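## Task

Get the 9-volt battery inside the pedal bin, with the bin's lid closed again afterwards.

## Robot and tools

Robot: two arms, left_arm and right_arm, each ending in a parallel gripper. Calibrated bases in the scene frame: left_arm at (+0.044, +0.354, 0) m, quat_wxyz (+1.000, 0, 0, -0.012); right_arm at (+0.042, -0.329, 0) m, quat_wxyz (+1.000, 0, 0, +0.021). Both bases have +z as up.

Frames. Scene frame: origin on the table surface halfway between the nominal bases, +x out over the table, +z up, left_arm on the +y side (arm names do not match image sides). Fixed cameras and the table use the scene frame. Everything about an arm (hand position, quaternion, velocities, targets, its wrist camera pose) is in that arm's own base frame. Gripper axes: fingers point along the gripper's +z, and they open and close along its y. end_effector_position is the point between the pads, roughly 1 cm short of the fingertips. Reported poses can be a few cm off, more at long reach.

Row format (used by every moving tool): 16 plain numbers, always both arms. First left_arm: x, y, z (metres), qw, qx, qy, qz (w first), opening; then the same eight for right_arm. Position and quaternion are absolute targets in that arm's base frame, not offsets. Opening runs -1 (closed) to +1 (fully open, 0.094 m). To keep an arm still, resend the pose it reported when it came to rest, plus its current opening command; to keep orientation, repeat the same quaternion every row rather than copying a drifted reading. A 0 opening is a real command, so resend the present opening for a gripper you want unchanged.

execute_actions(actions, cameras): actions is a list of actions; each action is a table of up to 15 rows, one row per 1/30 s control step; a short table repeats its last row to fill 15 steps. Any target lying more than 0.6 m from that gripper's current position along any of the gripper's own axes gets the action rejected for both arms; a malformed action or a failing first action rejects the whole call. actions=[] just reports state and images. cameras picks images: omitted/null/["all"] = all, [] = none; an unknown name invalidates the call.

move(target, speed, blend, opening_speed, blocking, cameras): straight-line paths from each arm's Hand target to the row(s) in target (one 16-number row, or a list of up to 15 rows sharing a 10 s cap). speed: m/s, 0.002 to 2.9, default 0.25 (turn rate up to twice that in rad/s), one value or one per target. blend: corner rounding in metres for lists, default 0. opening_speed: rate of opening change per second on the -1..+1 scale, at least 0.2; use a low value to close gently. blocking=false returns after about 0.5 s while the move continues; a new move replaces a running one. Paths do not avoid obstacles or the other arm; faster moves lag, overshoot speed and hit harder. Opening changes in later list targets apply on arrival once everything is still. The result adds a move: line (done, off_target, moving, held, fault...) and limits (paced = pose clipped, held = steps withheld). An arm not named there is done, i.e. resting within 10 mm and 2 degrees of target; done/off_target say nothing about contact.

wait(seconds 0 to 10, cameras): lets time pass holding commands; a running move continues. stop(cameras): brakes a running move. zoom_image(camera, region): camera one of cam_head_left, cam_head_right, cam_left_wrist, cam_right_wrist; region [x0, y0, x1, y1] pixels, at most 504 by 504, from that camera's most recent image. finished_scene(scene): give the current scene's integer number; it ends the scene irreversibly, so only call it when the goal holds without the robot.

Result lines: end_effector_position and end_effector_quat_wxyz per arm; Hand target (where the arm is actually being driven, often short of your command, so send the rest next call); Tool commands; grip_measured (finger opening on the command scale; reads slightly wide when empty and about 0.064 or more narrower than a hard part when squeezing); Joint positions (last value = opening in metres); Joint torques (include gravity, noisy, joints 1 to 3 wrap at ±28 N m); Joint velocities (may read within noise); step readings of position for action calls; MOTOR HOT and fault lines.

Motion notes: each step the commanded orientation is clipped to within 40 degrees of the measured one; joints follow damped IK, position first. Friction can leave the hand a centimetre or more off target with no contact. Tiny moves may not start. Joint ranges (rad): waist -2.618 to 3.054, shoulder 0 to 3.142, elbow 0 to 3.142 (straight 2.901), wrist pitch -1.571 to 1.571, wrist yaw -1.571 to 1.571, wrist roll -2.094 to 2.094.

Gripping: commanding about 0.05 (small or round parts 0.11) below the first-touch reading gives full force, roughly 50 to 64 N per pad. Release by commanding well above grip_measured.

Cameras: cam_head_left and cam_head_right are fixed overhead views (672x504); cam_left_wrist and cam_right_wrist ride on the hands (672x504), posed in their arm's base frame and possibly lagging in motion. Calibration lines give K, distortion and T_world_to_cam; fixed cameras may be shifted up to about 2.3 degrees and 9 mm.

Avoid: dropping parts or releasing them while moving, slamming, hard hits or strong pushes, anything leaving the table (a fall fails the task), the two grippers or arms pressing or closing on each other, paths passing near an arm's own base (go around it), and motor heat from holding loads or straining toward unreachable poses (75 °C warning, 90 °C folds the arm for the rest of the scene, 100 °C it collapses). Loose objects may occasionally be nudged by an outside push.

Each tool is called after "Emit:" as a command line: name --argument value for each argument, lists and objects as JSON in quotes; but a table of rows of numbers goes row by row, as --pt "numbers of a row", without its own name.

## Session

Emit:
execute_actions --actions '[]'

Scene clock: 0.00 s.
left_arm: end_effector_position=(+0.3825, +0.0022, +0.1424) grip_measured=+1.000 end_effector_quat_wxyz=(+0.680, -0.017, +0.733, +0.016) | right_arm: end_effector_position=(+0.3770, -0.0132, +0.1415) grip_measured=+1.000 end_effector_quat_wxyz=(+0.681, +0.045, +0.730, -0.051)
Joint positions: left_arm=[-0.034 1.548 0.237 1.235 -0.08 -0.006 0.094] | right_arm=[0.049 1.551 0.218 1.263 0.185 0 0.094]
Joint velocities: within noise
Joint torques (N m): no reading
Motor temperatures (°C): left_arm=[23 25 25 21 23 22 22] | right_arm=[21 23 25 21 19 22 23]
Heat: left arm: 25 °C; right arm: 25 °C.
Hand target: left_arm +0.3836, +0.0022, +0.1460; +0.683, -0.017, +0.730, +0.016 | right_arm +0.3784, -0.0132, +0.1471; +0.687, +0.046, +0.724, -0.050
Tool commands: left_gripper/opening=+1.0 right_gripper/opening=+1.0
camera_calibration:
cam_left_wrist: T_world_to_cam=[[0.0471676, -0.998309, 0.0339691, -0.023463], [-0.379532, -0.0493678, -0.92386, 0.313287], [0.923975, 0.0306839, -0.381219, -0.193325], [0, 0, 0, 1]] pos_world=[0.298637, -0.00202505, 0.216531]
cam_right_wrist: T_world_to_cam=[[-0.172711, -0.984575, 0.0279884, 0.0425863], [-0.361294, 0.0368911, -0.931722, 0.306243], [0.916318, -0.171031, -0.362092, -0.19029], [0, 0, 0, 1]] pos_world=[0.292365, -0.00191372, 0.215239]

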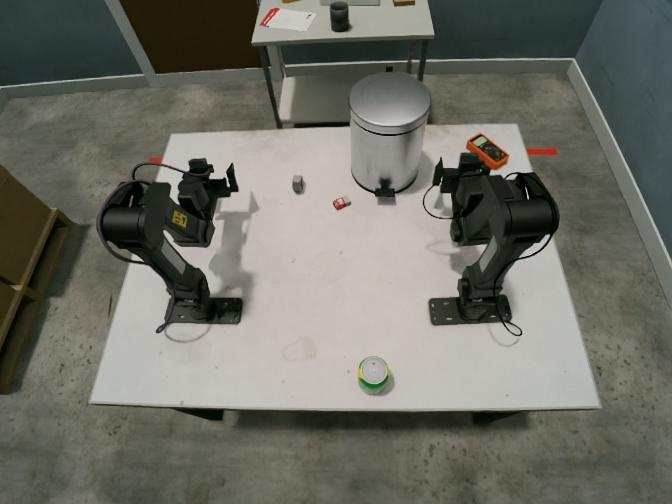

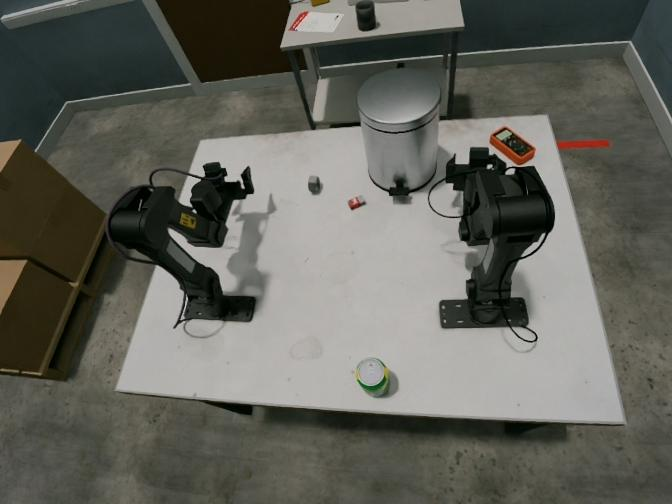

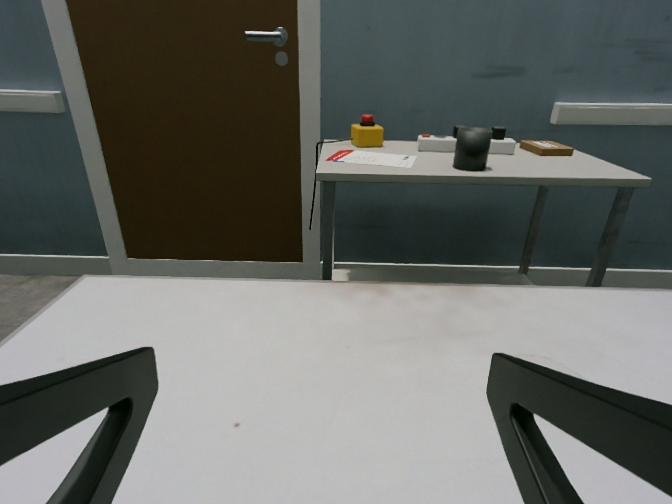

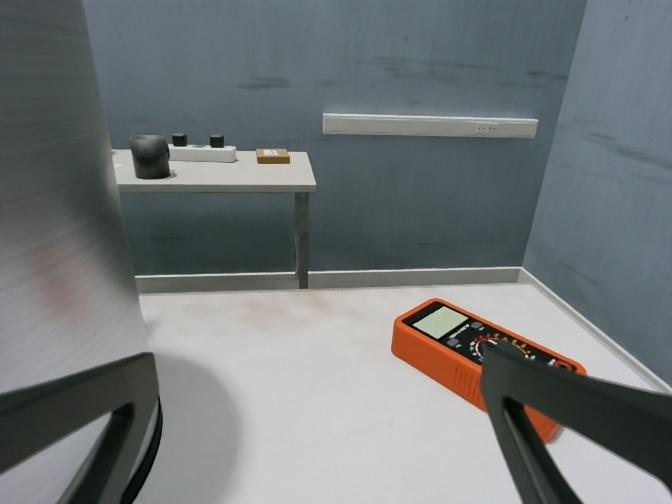

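Emit:
zoom_image --camera "cam_head_left" --region '[270, 150, 370, 225]'

Emit:
zoom_image --camera "cam_head_left" --region '[330, 60, 450, 220]'

Emit:
zoom_image --camera "cam_head_right" --region '[300, 160, 420, 220]'

Scaled by 5.040.

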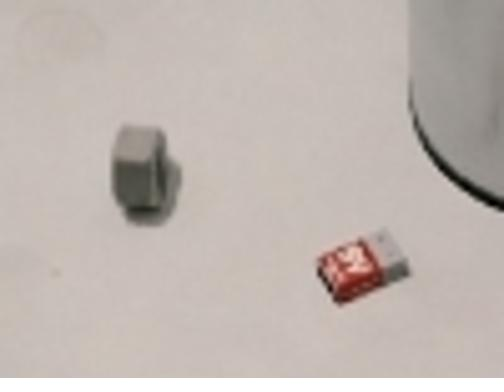

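Scaled by 3.150.

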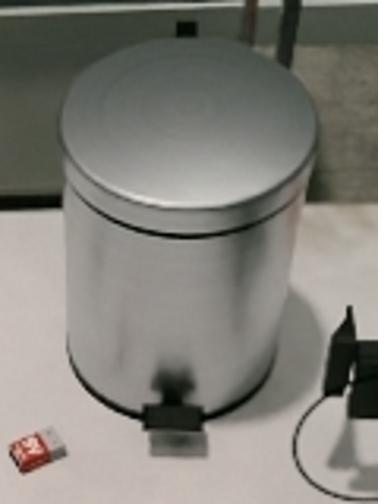

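Scaled by 4.200.

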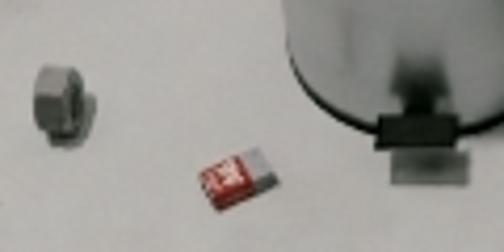

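Emit:
move --target '[0.3836,0.0022,0.146,0.683,-0.017,0.730,0.016,1,0.328,0.306,0.14,0,-0.233,0.972,0,1]' --speed 0.4

Scene clock: 41.10 s.
left_arm: end_effector_position=(+0.3825, +0.0022, +0.1424) grip_measured=+1.000 end_effector_quat_wxyz=(+0.680, -0.017, +0.733, +0.016) | right_arm: end_effector_position=(+0.3274, +0.3020, +0.1384) grip_measured=+1.000 end_effector_quat_wxyz=(+0.023, -0.230, +0.973, +0.010)
Joint positions: left_arm=[-0.034 1.548 0.237 1.235 -0.08 -0.006 0.094] | right_arm=[0.745 2.27 2.295 -1.546 0.006 0.281 0.094]
Joint torques (N m): left_arm=[-0.08 -5.3 4.53 1.92 0 0.02] | right_arm=[0.27 -10.65 6.91 0.44 -0.1 -0.03]
Heat: left arm: 26 °C; right arm: 26 °C.
Hand target: left_arm +0.3836, +0.0022, +0.1460; +0.683, -0.017, +0.730, +0.016 | right_arm +0.3278, +0.3057, +0.1395; +0.023, -0.233, +0.972, +0.013
Off the commanded pose: left_arm 0.004 m, 1 deg | right_arm 0.004 m, 3 deg.
joint sent to its limit (right arm) — joint 4 (wrist pitch), lower limit. The joint targets are off in orientation, not in position.
move: off_target (right_arm)
cam_left_wrist: T_world_to_cam=[[0.0471676, -0.998309, 0.0339691, -0.023463], [-0.379532, -0.0493678, -0.92386, 0.313287], [0.923975, 0.0306839, -0.381219, -0.193325], [0, 0, 0, 1]] pos_world=[0.298637, -0.00202505, 0.216531]
cam_right_wrist: T_world_to_cam=[[0.457086, -0.888855, 0.0317713, 0.108796], [-0.864384, -0.435519, 0.251326, 0.417569], [-0.209555, -0.14234, -0.967381, 0.351598], [0, 0, 0, 1]] pos_world=[0.384889, 0.32861, 0.231727]

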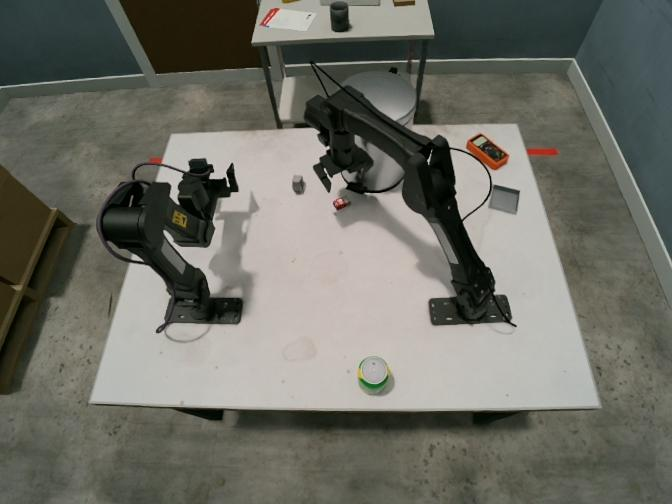

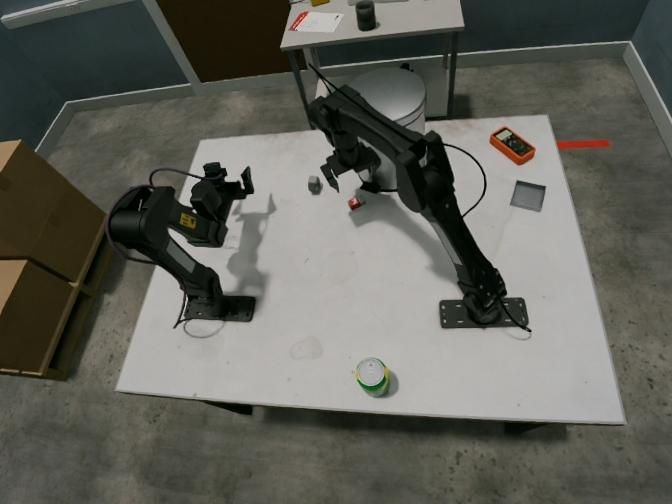

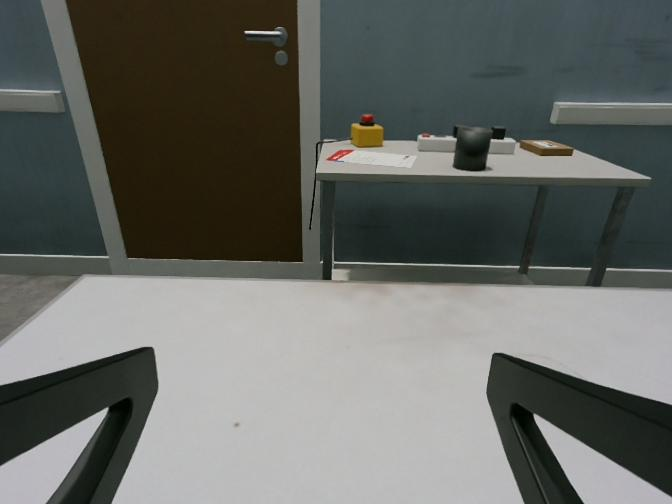

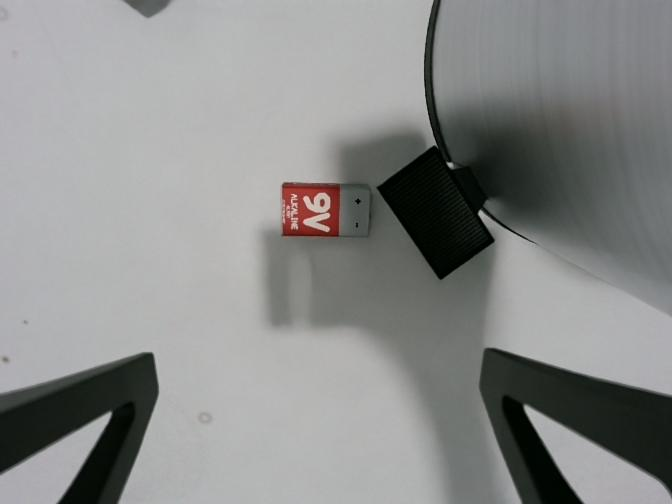

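Emit:
move --target '[0.3836,0.0022,0.146,0.683,-0.017,0.730,0.016,1,0.350,0.310,0.09,0,-0.8526,0.5225,0,0.4]' --speed 0.6 --cameras '["cam_right_wrist","cam_head_left","cam_head_right"]'

Scene clock: 61.93 s.
left_arm: end_effector_position=(+0.3825, +0.0022, +0.1424) grip_measured=+1.000 end_effector_quat_wxyz=(+0.680, -0.017, +0.733, +0.016) | right_arm: end_effector_position=(+0.3466, +0.3095, +0.0930) grip_measured=+0.402 end_effector_quat_wxyz=(-0.001, +0.852, -0.523, +0.003)
Joint positions: left_arm=[-0.034 1.548 0.237 1.235 -0.08 -0.006 0.094] | right_arm=[0.728 2.406 2.348 -1.509 0.004 -1.312 0.066]
Joint torques (N m): left_arm=[-0.06 -5.34 4.55 1.93 -0.01 0.03] | right_arm=[-0.39 -10.97 6.99 0.32 -0.06 -0.06]
Motor temperatures (°C): left_arm=[23 25 26 26 23 21 22] | right_arm=[21 25 27 23 19 22 23]
Heat: left arm: 26 °C; right arm: 27 °C.
Hand target: left_arm +0.3836, +0.0022, +0.1460; +0.683, -0.017, +0.730, +0.016 | right_arm +0.3498, +0.3100, +0.0899; +0.000, +0.853, -0.523, +0.000
Off the commanded pose: left_arm 0.004 m, 1 deg | right_arm 0.005 m, 0 deg.
move: done
cam_right_wrist: T_world_to_cam=[[0.885153, 0.463195, 0.0442173, -0.459846], [0.430257, -0.850965, 0.301227, 0.123971], [0.177154, -0.247607, -0.952527, 0.209899], [0, 0, 0, 1]] pos_world=[0.31651, 0.370466, 0.182924]
Images, in order (width x height): cam_head_left 672x504, cam_head_right 672x504, cam_right_wrist 672x504.

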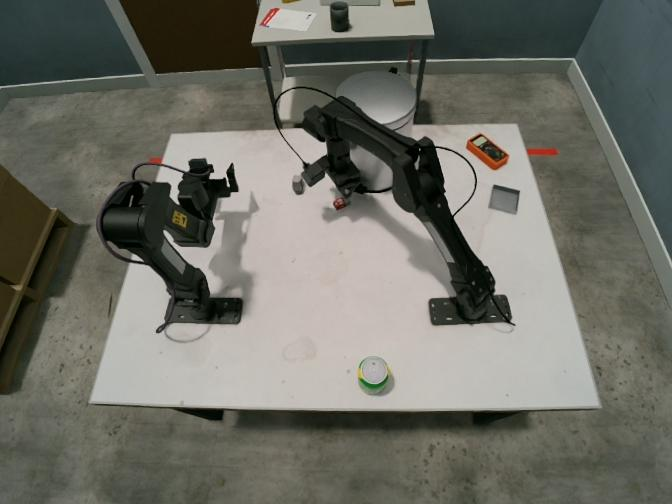

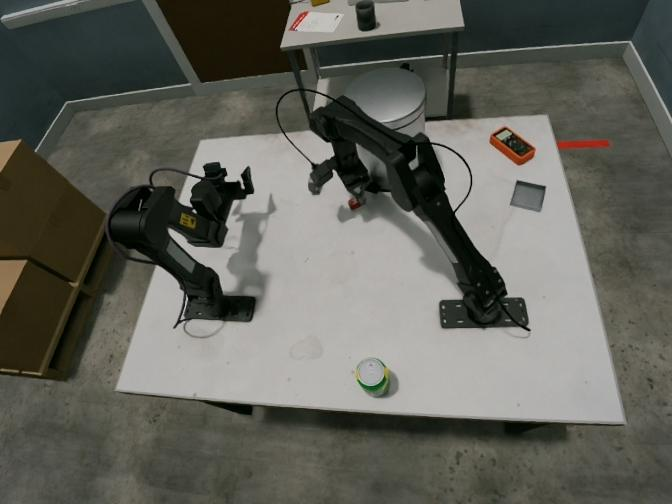

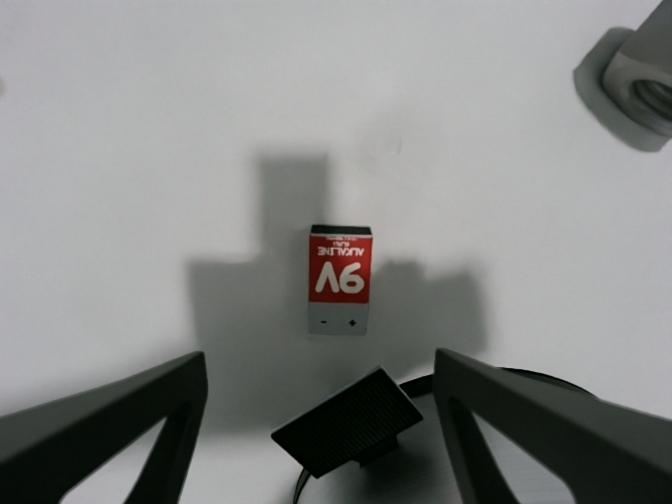

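Emit:
move --pt "0.3836 0.0022 0.146 0.683 -0.017 0.730 0.016 1 0.360 0.314 0.05 0 -0.8526 0.5225 0 0.4" --pt "0.3836 0.0022 0.146 0.683 -0.017 0.730 0.016 1 0.360 0.314 0.012 0 -0.8526 0.5225 0 0.4" --speed 0.12 --cameras '["cam_right_wrist"]'

Scene clock: 71.10 s.
left_arm: end_effector_position=(+0.3825, +0.0022, +0.1424) grip_measured=+1.000 end_effector_quat_wxyz=(+0.680, -0.017, +0.733, +0.016) | right_arm: end_effector_position=(+0.3589, +0.3151, +0.0200) grip_measured=+0.402 end_effector_quat_wxyz=(-0.004, +0.852, -0.523, +0.003)
Joint positions: left_arm=[-0.034 1.548 0.237 1.235 -0.08 -0.006 0.094] | right_arm=[0.72 2.454 2.143 -1.252 0.004 -1.32 0.066]
Joint torques (N m): left_arm=[-0.08 -5.34 4.57 1.93 0 0.03] | right_arm=[-0.34 -11.63 4.74 0.51 -0.05 -0.07]
Heat: left arm: 27 °C; right arm: 27 °C.
Hand target: left_arm +0.3836, +0.0022, +0.1460; +0.683, -0.017, +0.730, +0.016 | right_arm +0.3599, +0.3139, +0.0121; +0.000, +0.853, -0.523, +0.000
Off the commanded pose: left_arm 0.004 m, 1 deg | right_arm 0.008 m, 1 deg.
move: done
cam_right_wrist: T_world_to_cam=[[0.885005, 0.463033, 0.0486591, -0.470082], [0.429191, -0.851869, 0.300192, 0.14608], [0.18045, -0.244787, -0.952637, 0.137521], [0, 0, 0, 1]] pos_world=[0.328513, 0.375768, 0.110029]

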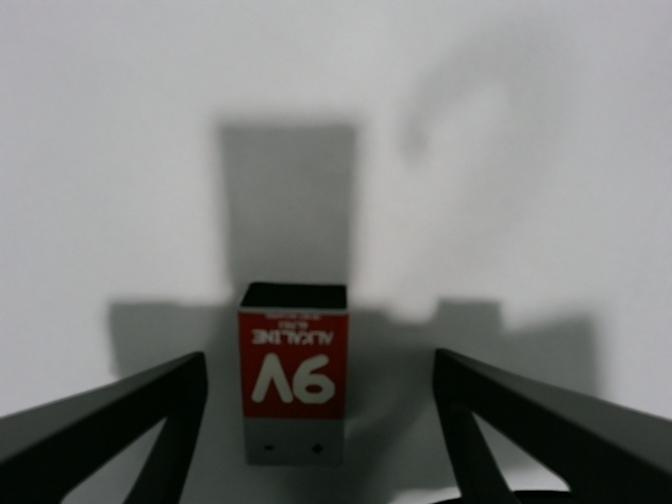

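Emit:
move --pt "0.3836 0.0022 0.146 0.683 -0.017 0.730 0.016 1 0.355 0.311 0.006 0 -0.8526 0.5225 0 0.4" --pt "0.3836 0.0022 0.146 0.683 -0.017 0.730 0.016 1 0.355 0.311 0.006 0 -0.8526 0.5225 0 -0.8" --speed 0.1 --opening_speed 0.6 --cameras '["cam_right_wrist"]'

Scene clock: 79.17 s.
left_arm: end_effector_position=(+0.3825, +0.0022, +0.1424) grip_measured=+1.000 end_effector_quat_wxyz=(+0.680, -0.017, +0.733, +0.016) | right_arm: end_effector_position=(+0.3618, +0.3166, +0.0173) grip_measured=-0.457 end_effector_quat_wxyz=(-0.016, +0.852, -0.523, +0.010)
Joint positions: left_arm=[-0.034 1.548 0.237 1.235 -0.08 -0.006 0.094] | right_arm=[0.72 2.435 2.098 -1.197 0.008 -1.32 0.026]
Joint torques (N m): left_arm=[-0.09 -5.31 4.56 1.93 0 0.03] | right_arm=[-0.16 -12.16 3.02 0.44 -0.11 -0.04]
Heat: left arm: 27 °C; right arm: 28 °C.
Hand target: left_arm +0.3836, +0.0022, +0.1460; +0.683, -0.017, +0.730, +0.016 | right_arm +0.3550, +0.3110, +0.0062; +0.000, +0.853, -0.523, +0.000
Off the commanded pose: left_arm 0.004 m, 1 deg | right_arm 0.014 m, 2 deg.
move: off_target (right_arm); target 2's new opening was sent with right_arm's hand 0.013 m and 1 deg from that target
cam_right_wrist: T_world_to_cam=[[0.883371, 0.462292, 0.0770811, -0.472933], [0.422238, -0.856386, 0.297183, 0.151005], [0.203397, -0.229977, -0.951704, 0.121864], [0, 0, 0, 1]] pos_world=[0.329228, 0.375978, 0.107557]

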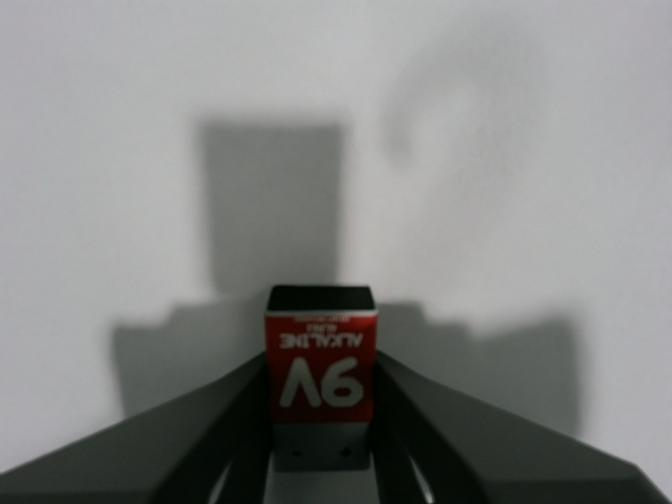

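Emit:
move --pt "0.3836 0.0022 0.146 0.683 -0.017 0.730 0.016 1 0.35 0.311 0.14 0 -0.8526 0.5225 0 -0.8" --pt "0.3836 0.0022 0.146 0.683 -0.017 0.730 0.016 1 0.22 0.25 0.28 0 -0.8526 0.5225 0 -0.8" --speed 0.3

Scene clock: 97.07 s.
left_arm: end_effector_position=(+0.3825, +0.0022, +0.1424) grip_measured=+1.000 end_effector_quat_wxyz=(+0.680, -0.017, +0.733, +0.016) | right_arm: end_effector_position=(+0.2208, +0.2489, +0.2822) grip_measured=-0.457 end_effector_quat_wxyz=(-0.165, +0.842, -0.512, +0.033)
Joint positions: left_arm=[-0.034 1.548 0.237 1.235 -0.08 -0.006 0.094] | right_arm=[0.845 1.636 1.959 -1.556 0.006 -1.205 0.025]
Joint torques (N m): left_arm=[-0.1 -5.3 4.62 1.93 0.01 0.02] | right_arm=[0.17 -5.87 4.29 0.92 -0.06 0.11]
Heat: left arm: 28 °C; right arm: 29 °C.
Hand target: left_arm +0.3836, +0.0022, +0.1460; +0.683, -0.017, +0.730, +0.016 | right_arm +0.2200, +0.2499, +0.2794; -0.161, +0.842, -0.515, +0.030
Off the commanded pose: left_arm 0.004 m, 1 deg | right_arm 0.003 m, 19 deg.
joint sent to its limit (right arm) — joint 4 (wrist pitch), lower limit. The joint targets are off in orientation, not in position.
move: off_target (right_arm)
cam_left_wrist: T_world_to_cam=[[0.0471676, -0.998309, 0.0339691, -0.023463], [-0.379532, -0.0493678, -0.92386, 0.313287], [0.923975, 0.0306839, -0.381219, -0.193325], [0, 0, 0, 1]] pos_world=[0.298637, -0.00202505, 0.216531]
cam_right_wrist: T_world_to_cam=[[0.836144, 0.422463, 0.349841, -0.394105], [0.385323, -0.906322, 0.173514, 0.129315], [0.390371, -0.010281, -0.9206, 0.282256], [0, 0, 0, 1]] pos_world=[0.169516, 0.286598, 0.37528]

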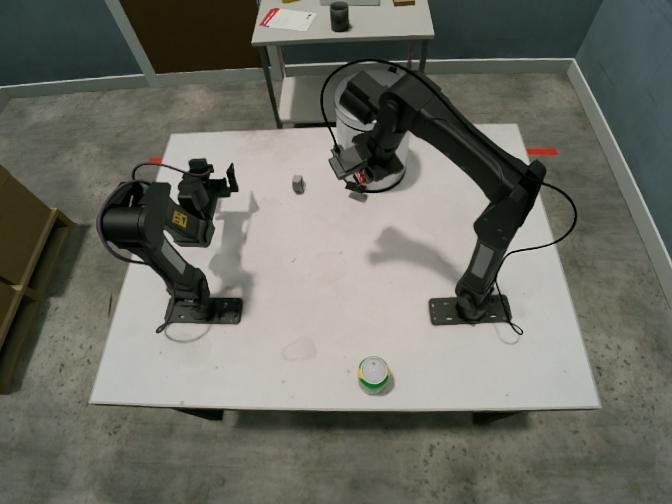

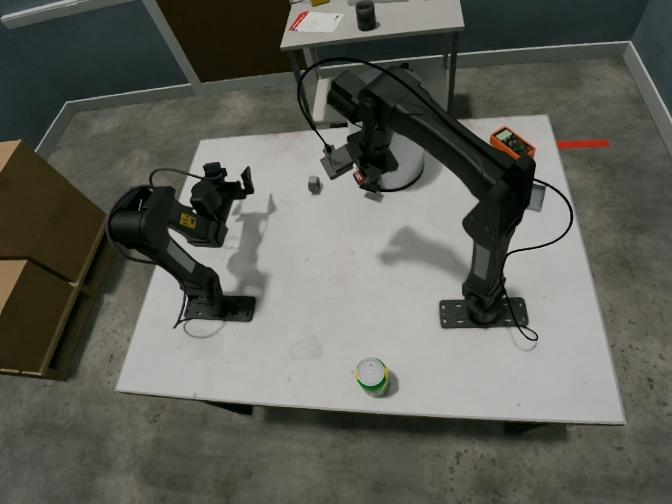

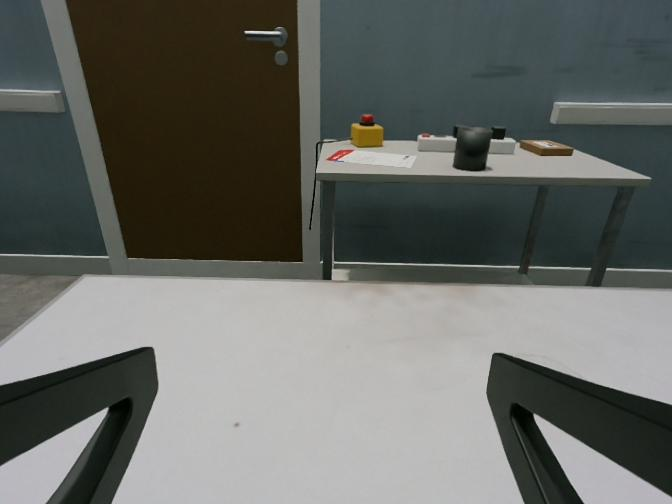

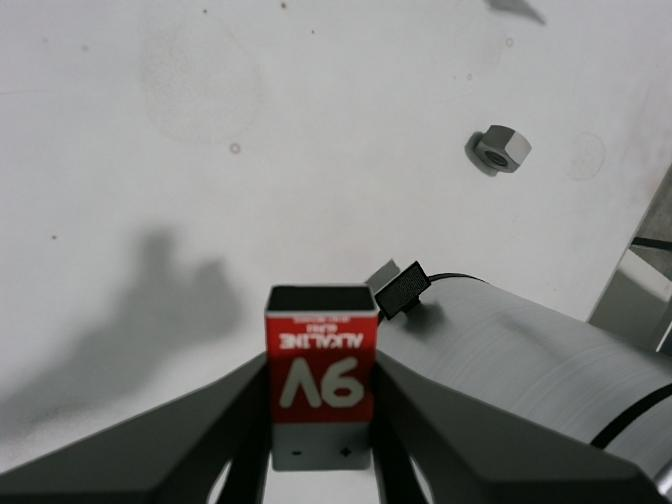

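Emit:
move --target '[0.34,-0.32,0.17,0.2391,0.3696,0.8924,-0.0990,-1,0.24,0.06,0.34,0.2540,-0.1843,0.9481,0.0494,-0.8]' --speed 0.4

Scene clock: 114.33 s.
left_arm: end_effector_position=(+0.3376, -0.3150, +0.1667) grip_measured=-0.995 end_effector_quat_wxyz=(+0.238, +0.367, +0.894, -0.095) | right_arm: end_effector_position=(+0.2445, +0.0601, +0.3351) grip_measured=-0.457 end_effector_quat_wxyz=(+0.271, -0.186, +0.943, +0.043)
Joint positions: left_arm=[-0.749 1.826 1.619 -0.845 0.01 0.027 0] | right_arm=[0.168 1.268 1.799 -1.554 -0.097 -0.194 0.025]
Joint torques (N m): left_arm=[-0.21 -8.46 8.76 1.11 0.1 0.05] | right_arm=[-0.35 -3.9 4.36 1.16 -0.18 0.07]
Heat: left arm: 28 °C; right arm: 26 °C.
Hand target: left_arm +0.3400, -0.3199, +0.1700; +0.239, +0.370, +0.892, -0.099 | right_arm +0.2402, +0.0602, +0.3393; +0.279, -0.182, +0.942, +0.049
Off the commanded pose: left_arm 0.006 m, 1 deg | right_arm 0.007 m, 2 deg.
joint sent to its limit (right arm) — joint 4 (wrist pitch), lower limit. The joint targets are off in orientation, not in position.
move: done
cam_left_wrist: T_world_to_cam=[[-0.680472, -0.732651, 0.0134299, -0.00609457], [-0.719522, 0.664584, -0.201536, 0.52229], [0.13873, -0.146802, -0.979389, 0.176072], [0, 0, 0, 1]] pos_world=[0.347225, -0.325723, 0.277784]
cam_right_wrist: T_world_to_cam=[[0.364942, -0.929139, 0.0593155, -0.0588569], [-0.895624, -0.367753, -0.250232, 0.362739], [0.254314, 0.038196, -0.966367, 0.365519], [0, 0, 0, 1]] pos_world=[0.253401, 0.0647509, 0.447486]

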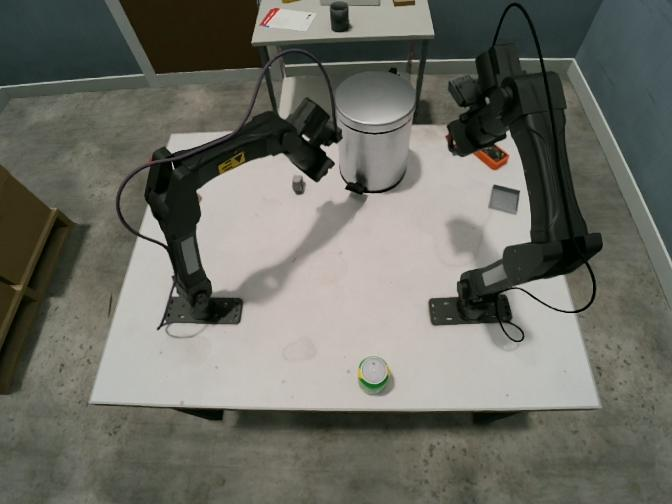

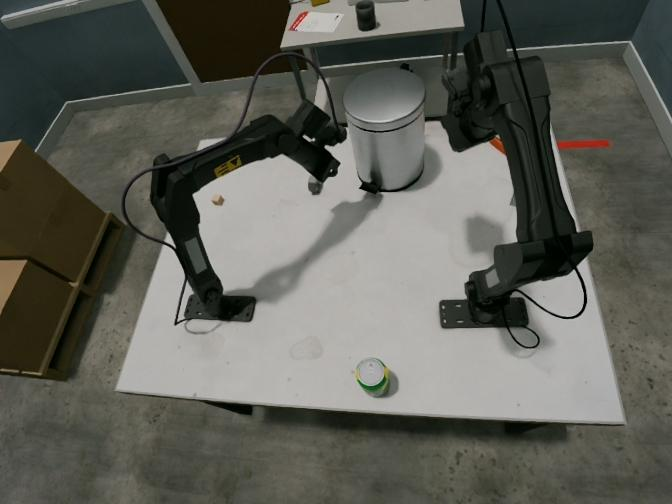

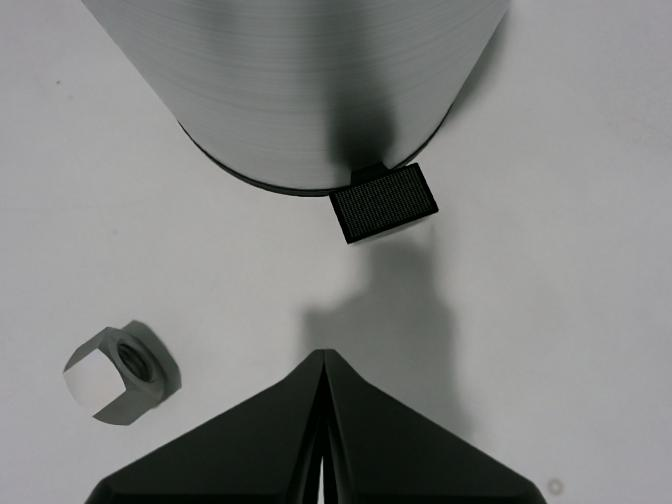

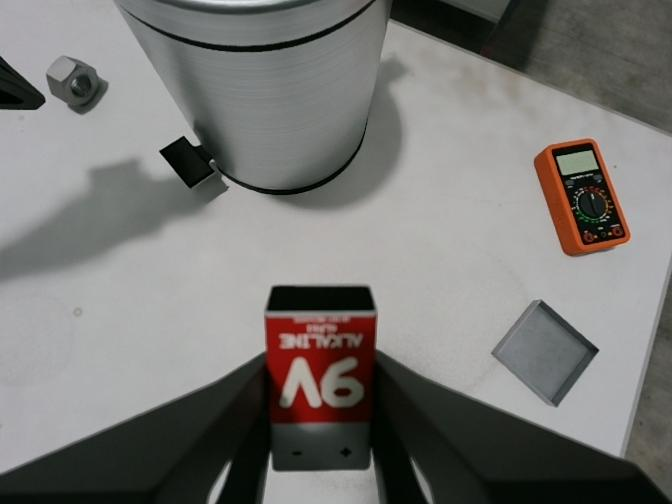

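Emit:
move --pt "0.378 -0.397 0.09 0.2391 0.3696 0.8924 -0.0990 -1 0.2402 0.0602 0.3393 0.2540 -0.1843 0.9481 0.0494 -0.8" --pt "0.378 -0.397 0.04 0.2391 0.3696 0.8924 -0.0990 -1 0.2402 0.0602 0.3393 0.2540 -0.1843 0.9481 0.0494 -0.8" --speed '[0.25,0.08]'

Scene clock: 130.47 s.
left_arm: end_effector_position=(+0.3558, -0.3908, +0.0564) grip_measured=-0.995 end_effector_quat_wxyz=(+0.212, +0.386, +0.892, -0.099) | right_arm: end_effector_position=(+0.2444, +0.0601, +0.3351) grip_measured=-0.457 end_effector_quat_wxyz=(+0.271, -0.186, +0.943, +0.043)
Joint positions: left_arm=[-0.832 2.175 1.702 -0.625 0.005 -0.017 0] | right_arm=[0.168 1.268 1.799 -1.554 -0.097 -0.194 0.025]
Joint torques (N m): left_arm=[1.36 -8.61 5.45 2.17 -0.19 -0.1] | right_arm=[-0.29 -3.77 4.25 1.17 -0.19 0.1]
Heat: left arm: 27 °C; right arm: 26 °C.
Hand target: left_arm +0.3762, -0.3951, +0.0413; +0.238, +0.370, +0.893, -0.099 | right_arm +0.2404, +0.0603, +0.3386; +0.278, -0.182, +0.942, +0.049
Off the commanded pose: left_arm 0.028 m, 4 deg | right_arm 0.006 m, 2 deg.
joint sent to its limit (right arm) — joint 4 (wrist pitch), lower limit. The joint targets are off in orientation, not in position.
move: off_target (left_arm)
cam_left_wrist: T_world_to_cam=[[-0.71019, -0.703408, 0.029116, -0.0266404], [-0.698327, 0.69861, -0.155833, 0.566697], [0.0892731, -0.131003, -0.987354, 0.0786688], [0, 0, 0, 1]] pos_world=[0.369797, -0.404333, 0.16676]
cam_right_wrist: T_world_to_cam=[[0.364625, -0.929285, 0.0589757, -0.0585726], [-0.895867, -0.367373, -0.24992, 0.362521], [0.253913, 0.0382926, -0.966469, 0.365588], [0, 0, 0, 1]] pos_world=[0.2533, 0.0647506, 0.447385]

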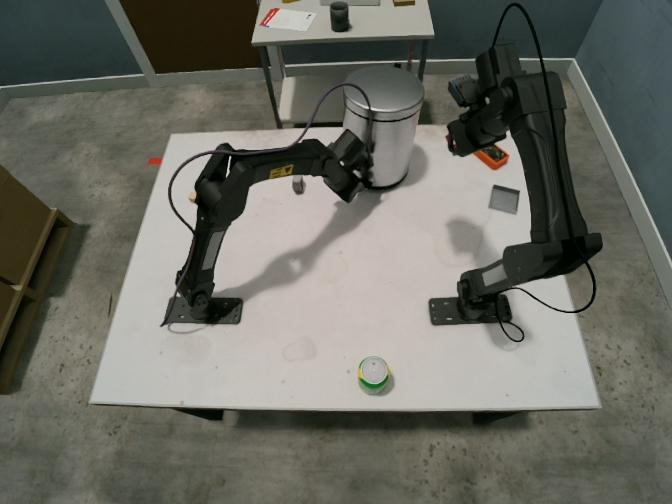

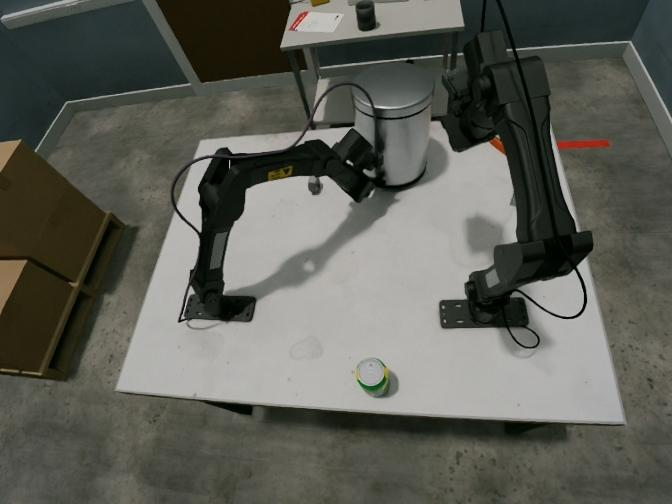

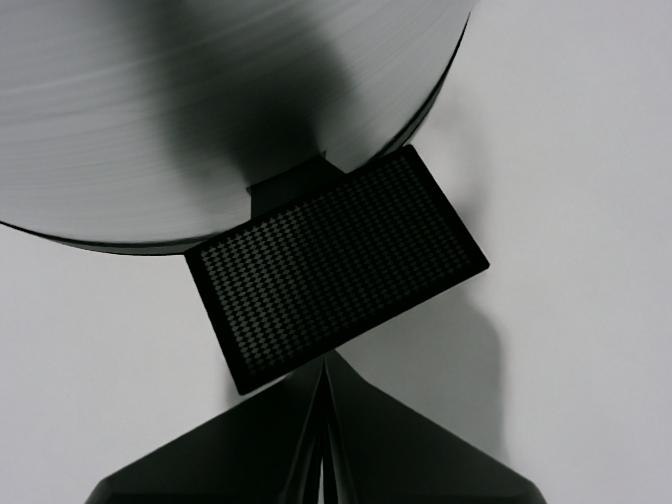

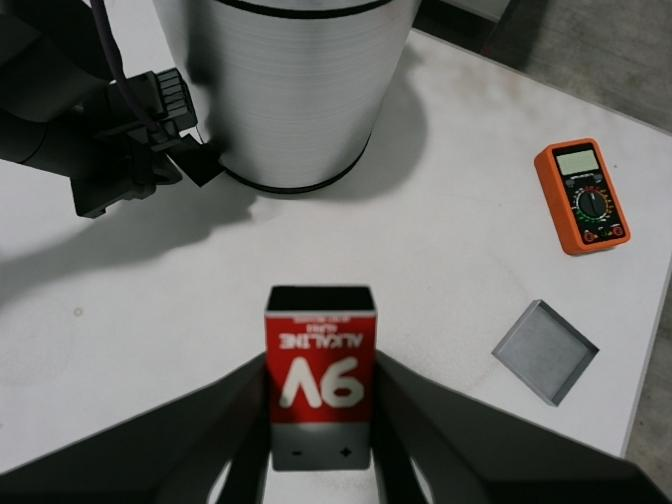

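Emit:
move --target '[0.345,-0.38,0.11,0.2391,0.3696,0.8924,-0.0990,-1,0.2402,0.0602,0.3393,0.2540,-0.1843,0.9481,0.0494,-0.8]' --speed 0.15

Scene clock: 137.17 s.
left_arm: end_effector_position=(+0.3425, -0.3757, +0.0952) grip_measured=-0.995 end_effector_quat_wxyz=(+0.222, +0.375, +0.895, -0.093) | right_arm: end_effector_position=(+0.2444, +0.0601, +0.3351) grip_measured=-0.457 end_effector_quat_wxyz=(+0.271, -0.186, +0.944, +0.043)
Joint positions: left_arm=[-0.841 2.055 1.666 -0.695 -0.023 -0.043 0] | right_arm=[0.168 1.268 1.799 -1.554 -0.097 -0.193 0.025]
Joint torques (N m): left_arm=[-0.46 -13.63 7.23 1.19 -0.06 -0.07] | right_arm=[-0.29 -3.75 4.26 1.18 -0.18 0.1]
Heat: left arm: 28 °C; right arm: 26 °C.
Hand target: left_arm +0.3448, -0.3798, +0.1099; +0.239, +0.370, +0.892, -0.099 | right_arm +0.2404, +0.0603, +0.3387; +0.278, -0.182, +0.942, +0.049
Off the commanded pose: left_arm 0.016 m, 2 deg | right_arm 0.006 m, 2 deg.
joint sent to its limit (right arm) — joint 4 (wrist pitch), lower limit. The joint targets are off in orientation, not in position.
move: off_target (left_arm)
cam_left_wrist: T_world_to_cam=[[-0.69134, -0.722318, 0.0174675, -0.0390803], [-0.713918, 0.67918, -0.170401, 0.552385], [0.11122, -0.130275, -0.98522, 0.112621], [0, 0, 0, 1]] pos_world=[0.354814, -0.388725, 0.205766]
cam_right_wrist: T_world_to_cam=[[0.364342, -0.929409, 0.0587647, -0.0583985], [-0.896009, -0.367048, -0.249887, 0.362521], [0.253817, 0.0383906, -0.96649, 0.365616], [0, 0, 0, 1]] pos_world=[0.2533, 0.0647504, 0.447385]

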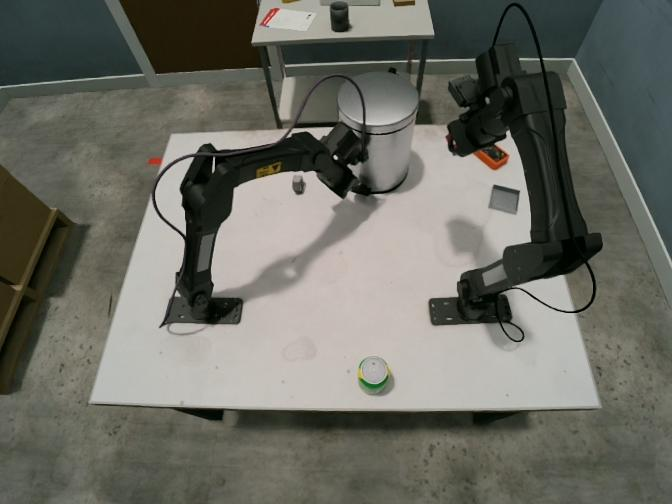

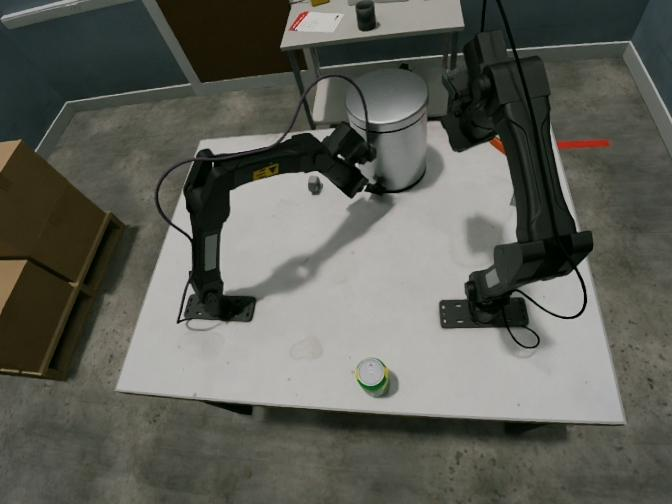

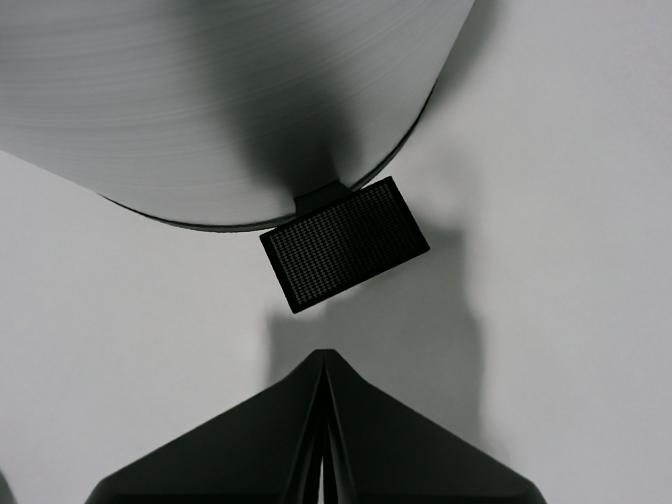

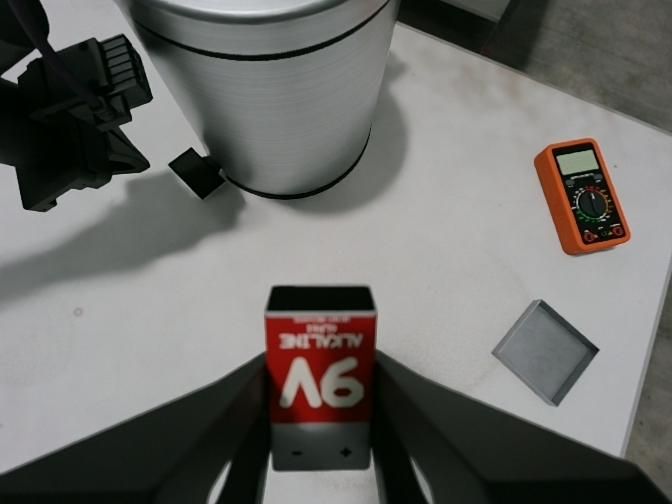

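Emit:
move --target '[0.374,-0.418,0.105,0.2391,0.3696,0.8924,-0.0990,-1,0.2402,0.0602,0.3393,0.2540,-0.1843,0.9481,0.0494,-0.8]' --speed 0.15 --cameras '["cam_left_wrist"]'

Scene clock: 144.40 s.
left_arm: end_effector_position=(+0.3672, -0.4153, +0.1152) grip_measured=-0.995 end_effector_quat_wxyz=(+0.242, +0.376, +0.889, -0.104) | right_arm: end_effector_position=(+0.2444, +0.0601, +0.3351) grip_measured=-0.457 end_effector_quat_wxyz=(+0.271, -0.186, +0.944, +0.043)
Joint positions: left_arm=[-0.857 2.204 1.956 -0.791 -0.027 -0.049 0] | right_arm=[0.168 1.268 1.799 -1.554 -0.097 -0.193 0.025]
Joint torques (N m): left_arm=[0.25 -9.99 8.18 1.26 -0.08 -0.08] | right_arm=[-0.27 -3.78 4.25 1.17 -0.18 0.1]
Heat: left arm: 28 °C; right arm: 26 °C.
Hand target: left_arm +0.3736, -0.4177, +0.1050; +0.239, +0.370, +0.892, -0.099 | right_arm +0.2404, +0.0603, +0.3387; +0.278, -0.182, +0.942, +0.049
Off the commanded pose: left_arm 0.013 m, 1 deg | right_arm 0.006 m, 2 deg.
joint sent to its limit (right arm) — joint 4 (wrist pitch), lower limit. The joint targets are off in orientation, not in position.
move: off_target (left_arm)
cam_left_wrist: T_world_to_cam=[[-0.697748, -0.716037, 0.0209775, -0.0463711], [-0.702653, 0.678421, -0.214533, 0.600946], [0.139382, -0.16443, -0.976491, 0.0989236], [0, 0, 0, 1]] pos_world=[0.376113, -0.424632, 0.226494]

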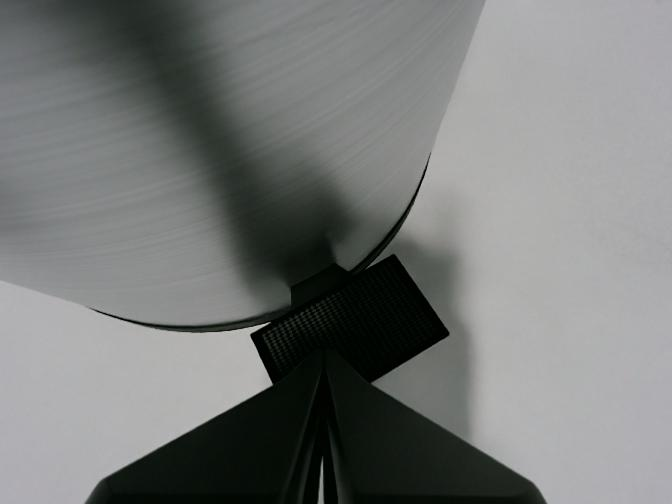

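Emit:
move --pt "0.369 -0.422 0.085 0.3311 0.3573 0.8625 -0.1372 -1 0.2402 0.0602 0.3393 0.2540 -0.1843 0.9481 0.0494 -0.8" --pt "0.369 -0.423 0.04 0.3311 0.3573 0.8625 -0.1372 -1 0.2402 0.0602 0.3393 0.2540 -0.1843 0.9481 0.0494 -0.8" --speed '[0.15,0.08]'

Scene clock: 156.90 s.
left_arm: end_effector_position=(+0.3546, -0.4338, +0.0708) grip_measured=-0.995 end_effector_quat_wxyz=(+0.341, +0.383, +0.845, -0.152) | right_arm: end_effector_position=(+0.2444, +0.0601, +0.3351) grip_measured=-0.457 end_effector_quat_wxyz=(+0.271, -0.186, +0.944, +0.043)
Joint positions: left_arm=[-0.899 2.107 1.479 -0.178 -0.037 -0.033 0] | right_arm=[0.168 1.268 1.799 -1.554 -0.097 -0.193 0.025]
Joint torques (N m): left_arm=[2.18 -7.53 4.85 1.91 -0.22 -0.32] | right_arm=[-0.27 -3.78 4.22 1.17 -0.18 0.08]
Heat: left arm: 28 °C; right arm: 26 °C.
Hand target: left_arm +0.3671, -0.4212, +0.0409; +0.331, +0.358, +0.863, -0.137 | right_arm +0.2405, +0.0603, +0.3387; +0.278, -0.182, +0.942, +0.049
Off the commanded pose: left_arm 0.036 m, 4 deg | right_arm 0.006 m, 2 deg.
joint sent to its limit (right arm) — joint 4 (wrist pitch), lower limit. The joint targets are off in orientation, not in position.
move: off_target (left_arm)
cam_left_wrist: T_world_to_cam=[[-0.735112, -0.677625, 0.0208508, -0.0375868], [-0.617183, 0.656181, -0.434179, 0.570662], [0.280529, -0.332039, -0.900585, -0.0738625], [0, 0, 0, 1]] pos_world=[0.345293, -0.424453, 0.182034]
cam_right_wrist: T_world_to_cam=[[0.364342, -0.929409, 0.0587647, -0.0583985], [-0.896009, -0.367048, -0.249887, 0.362521], [0.253817, 0.0383906, -0.96649, 0.365616], [0, 0, 0, 1]] pos_world=[0.2533, 0.0647504, 0.447385]

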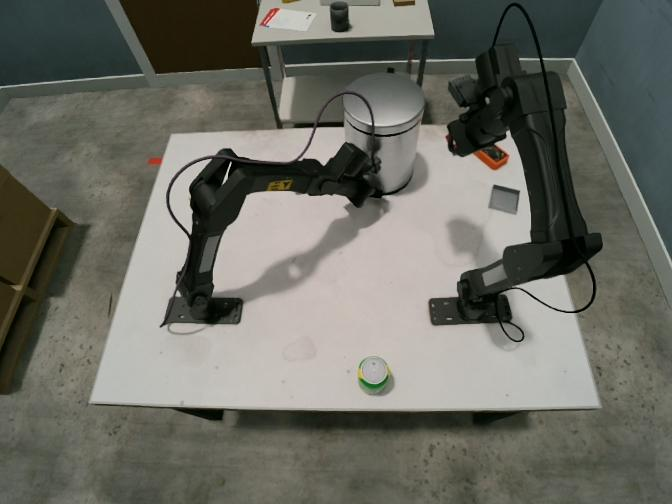

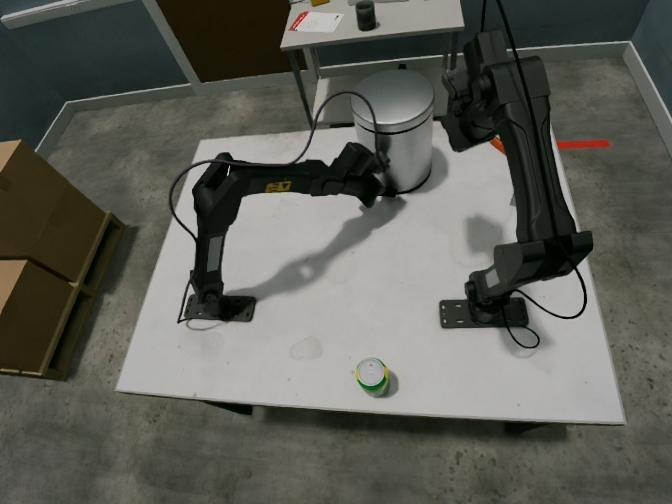

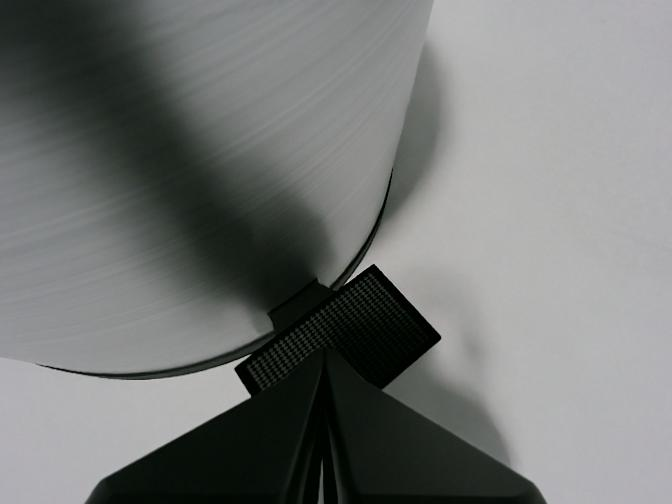

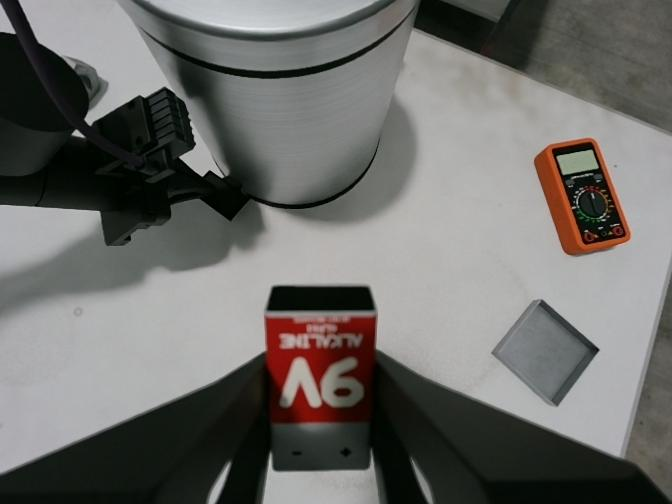

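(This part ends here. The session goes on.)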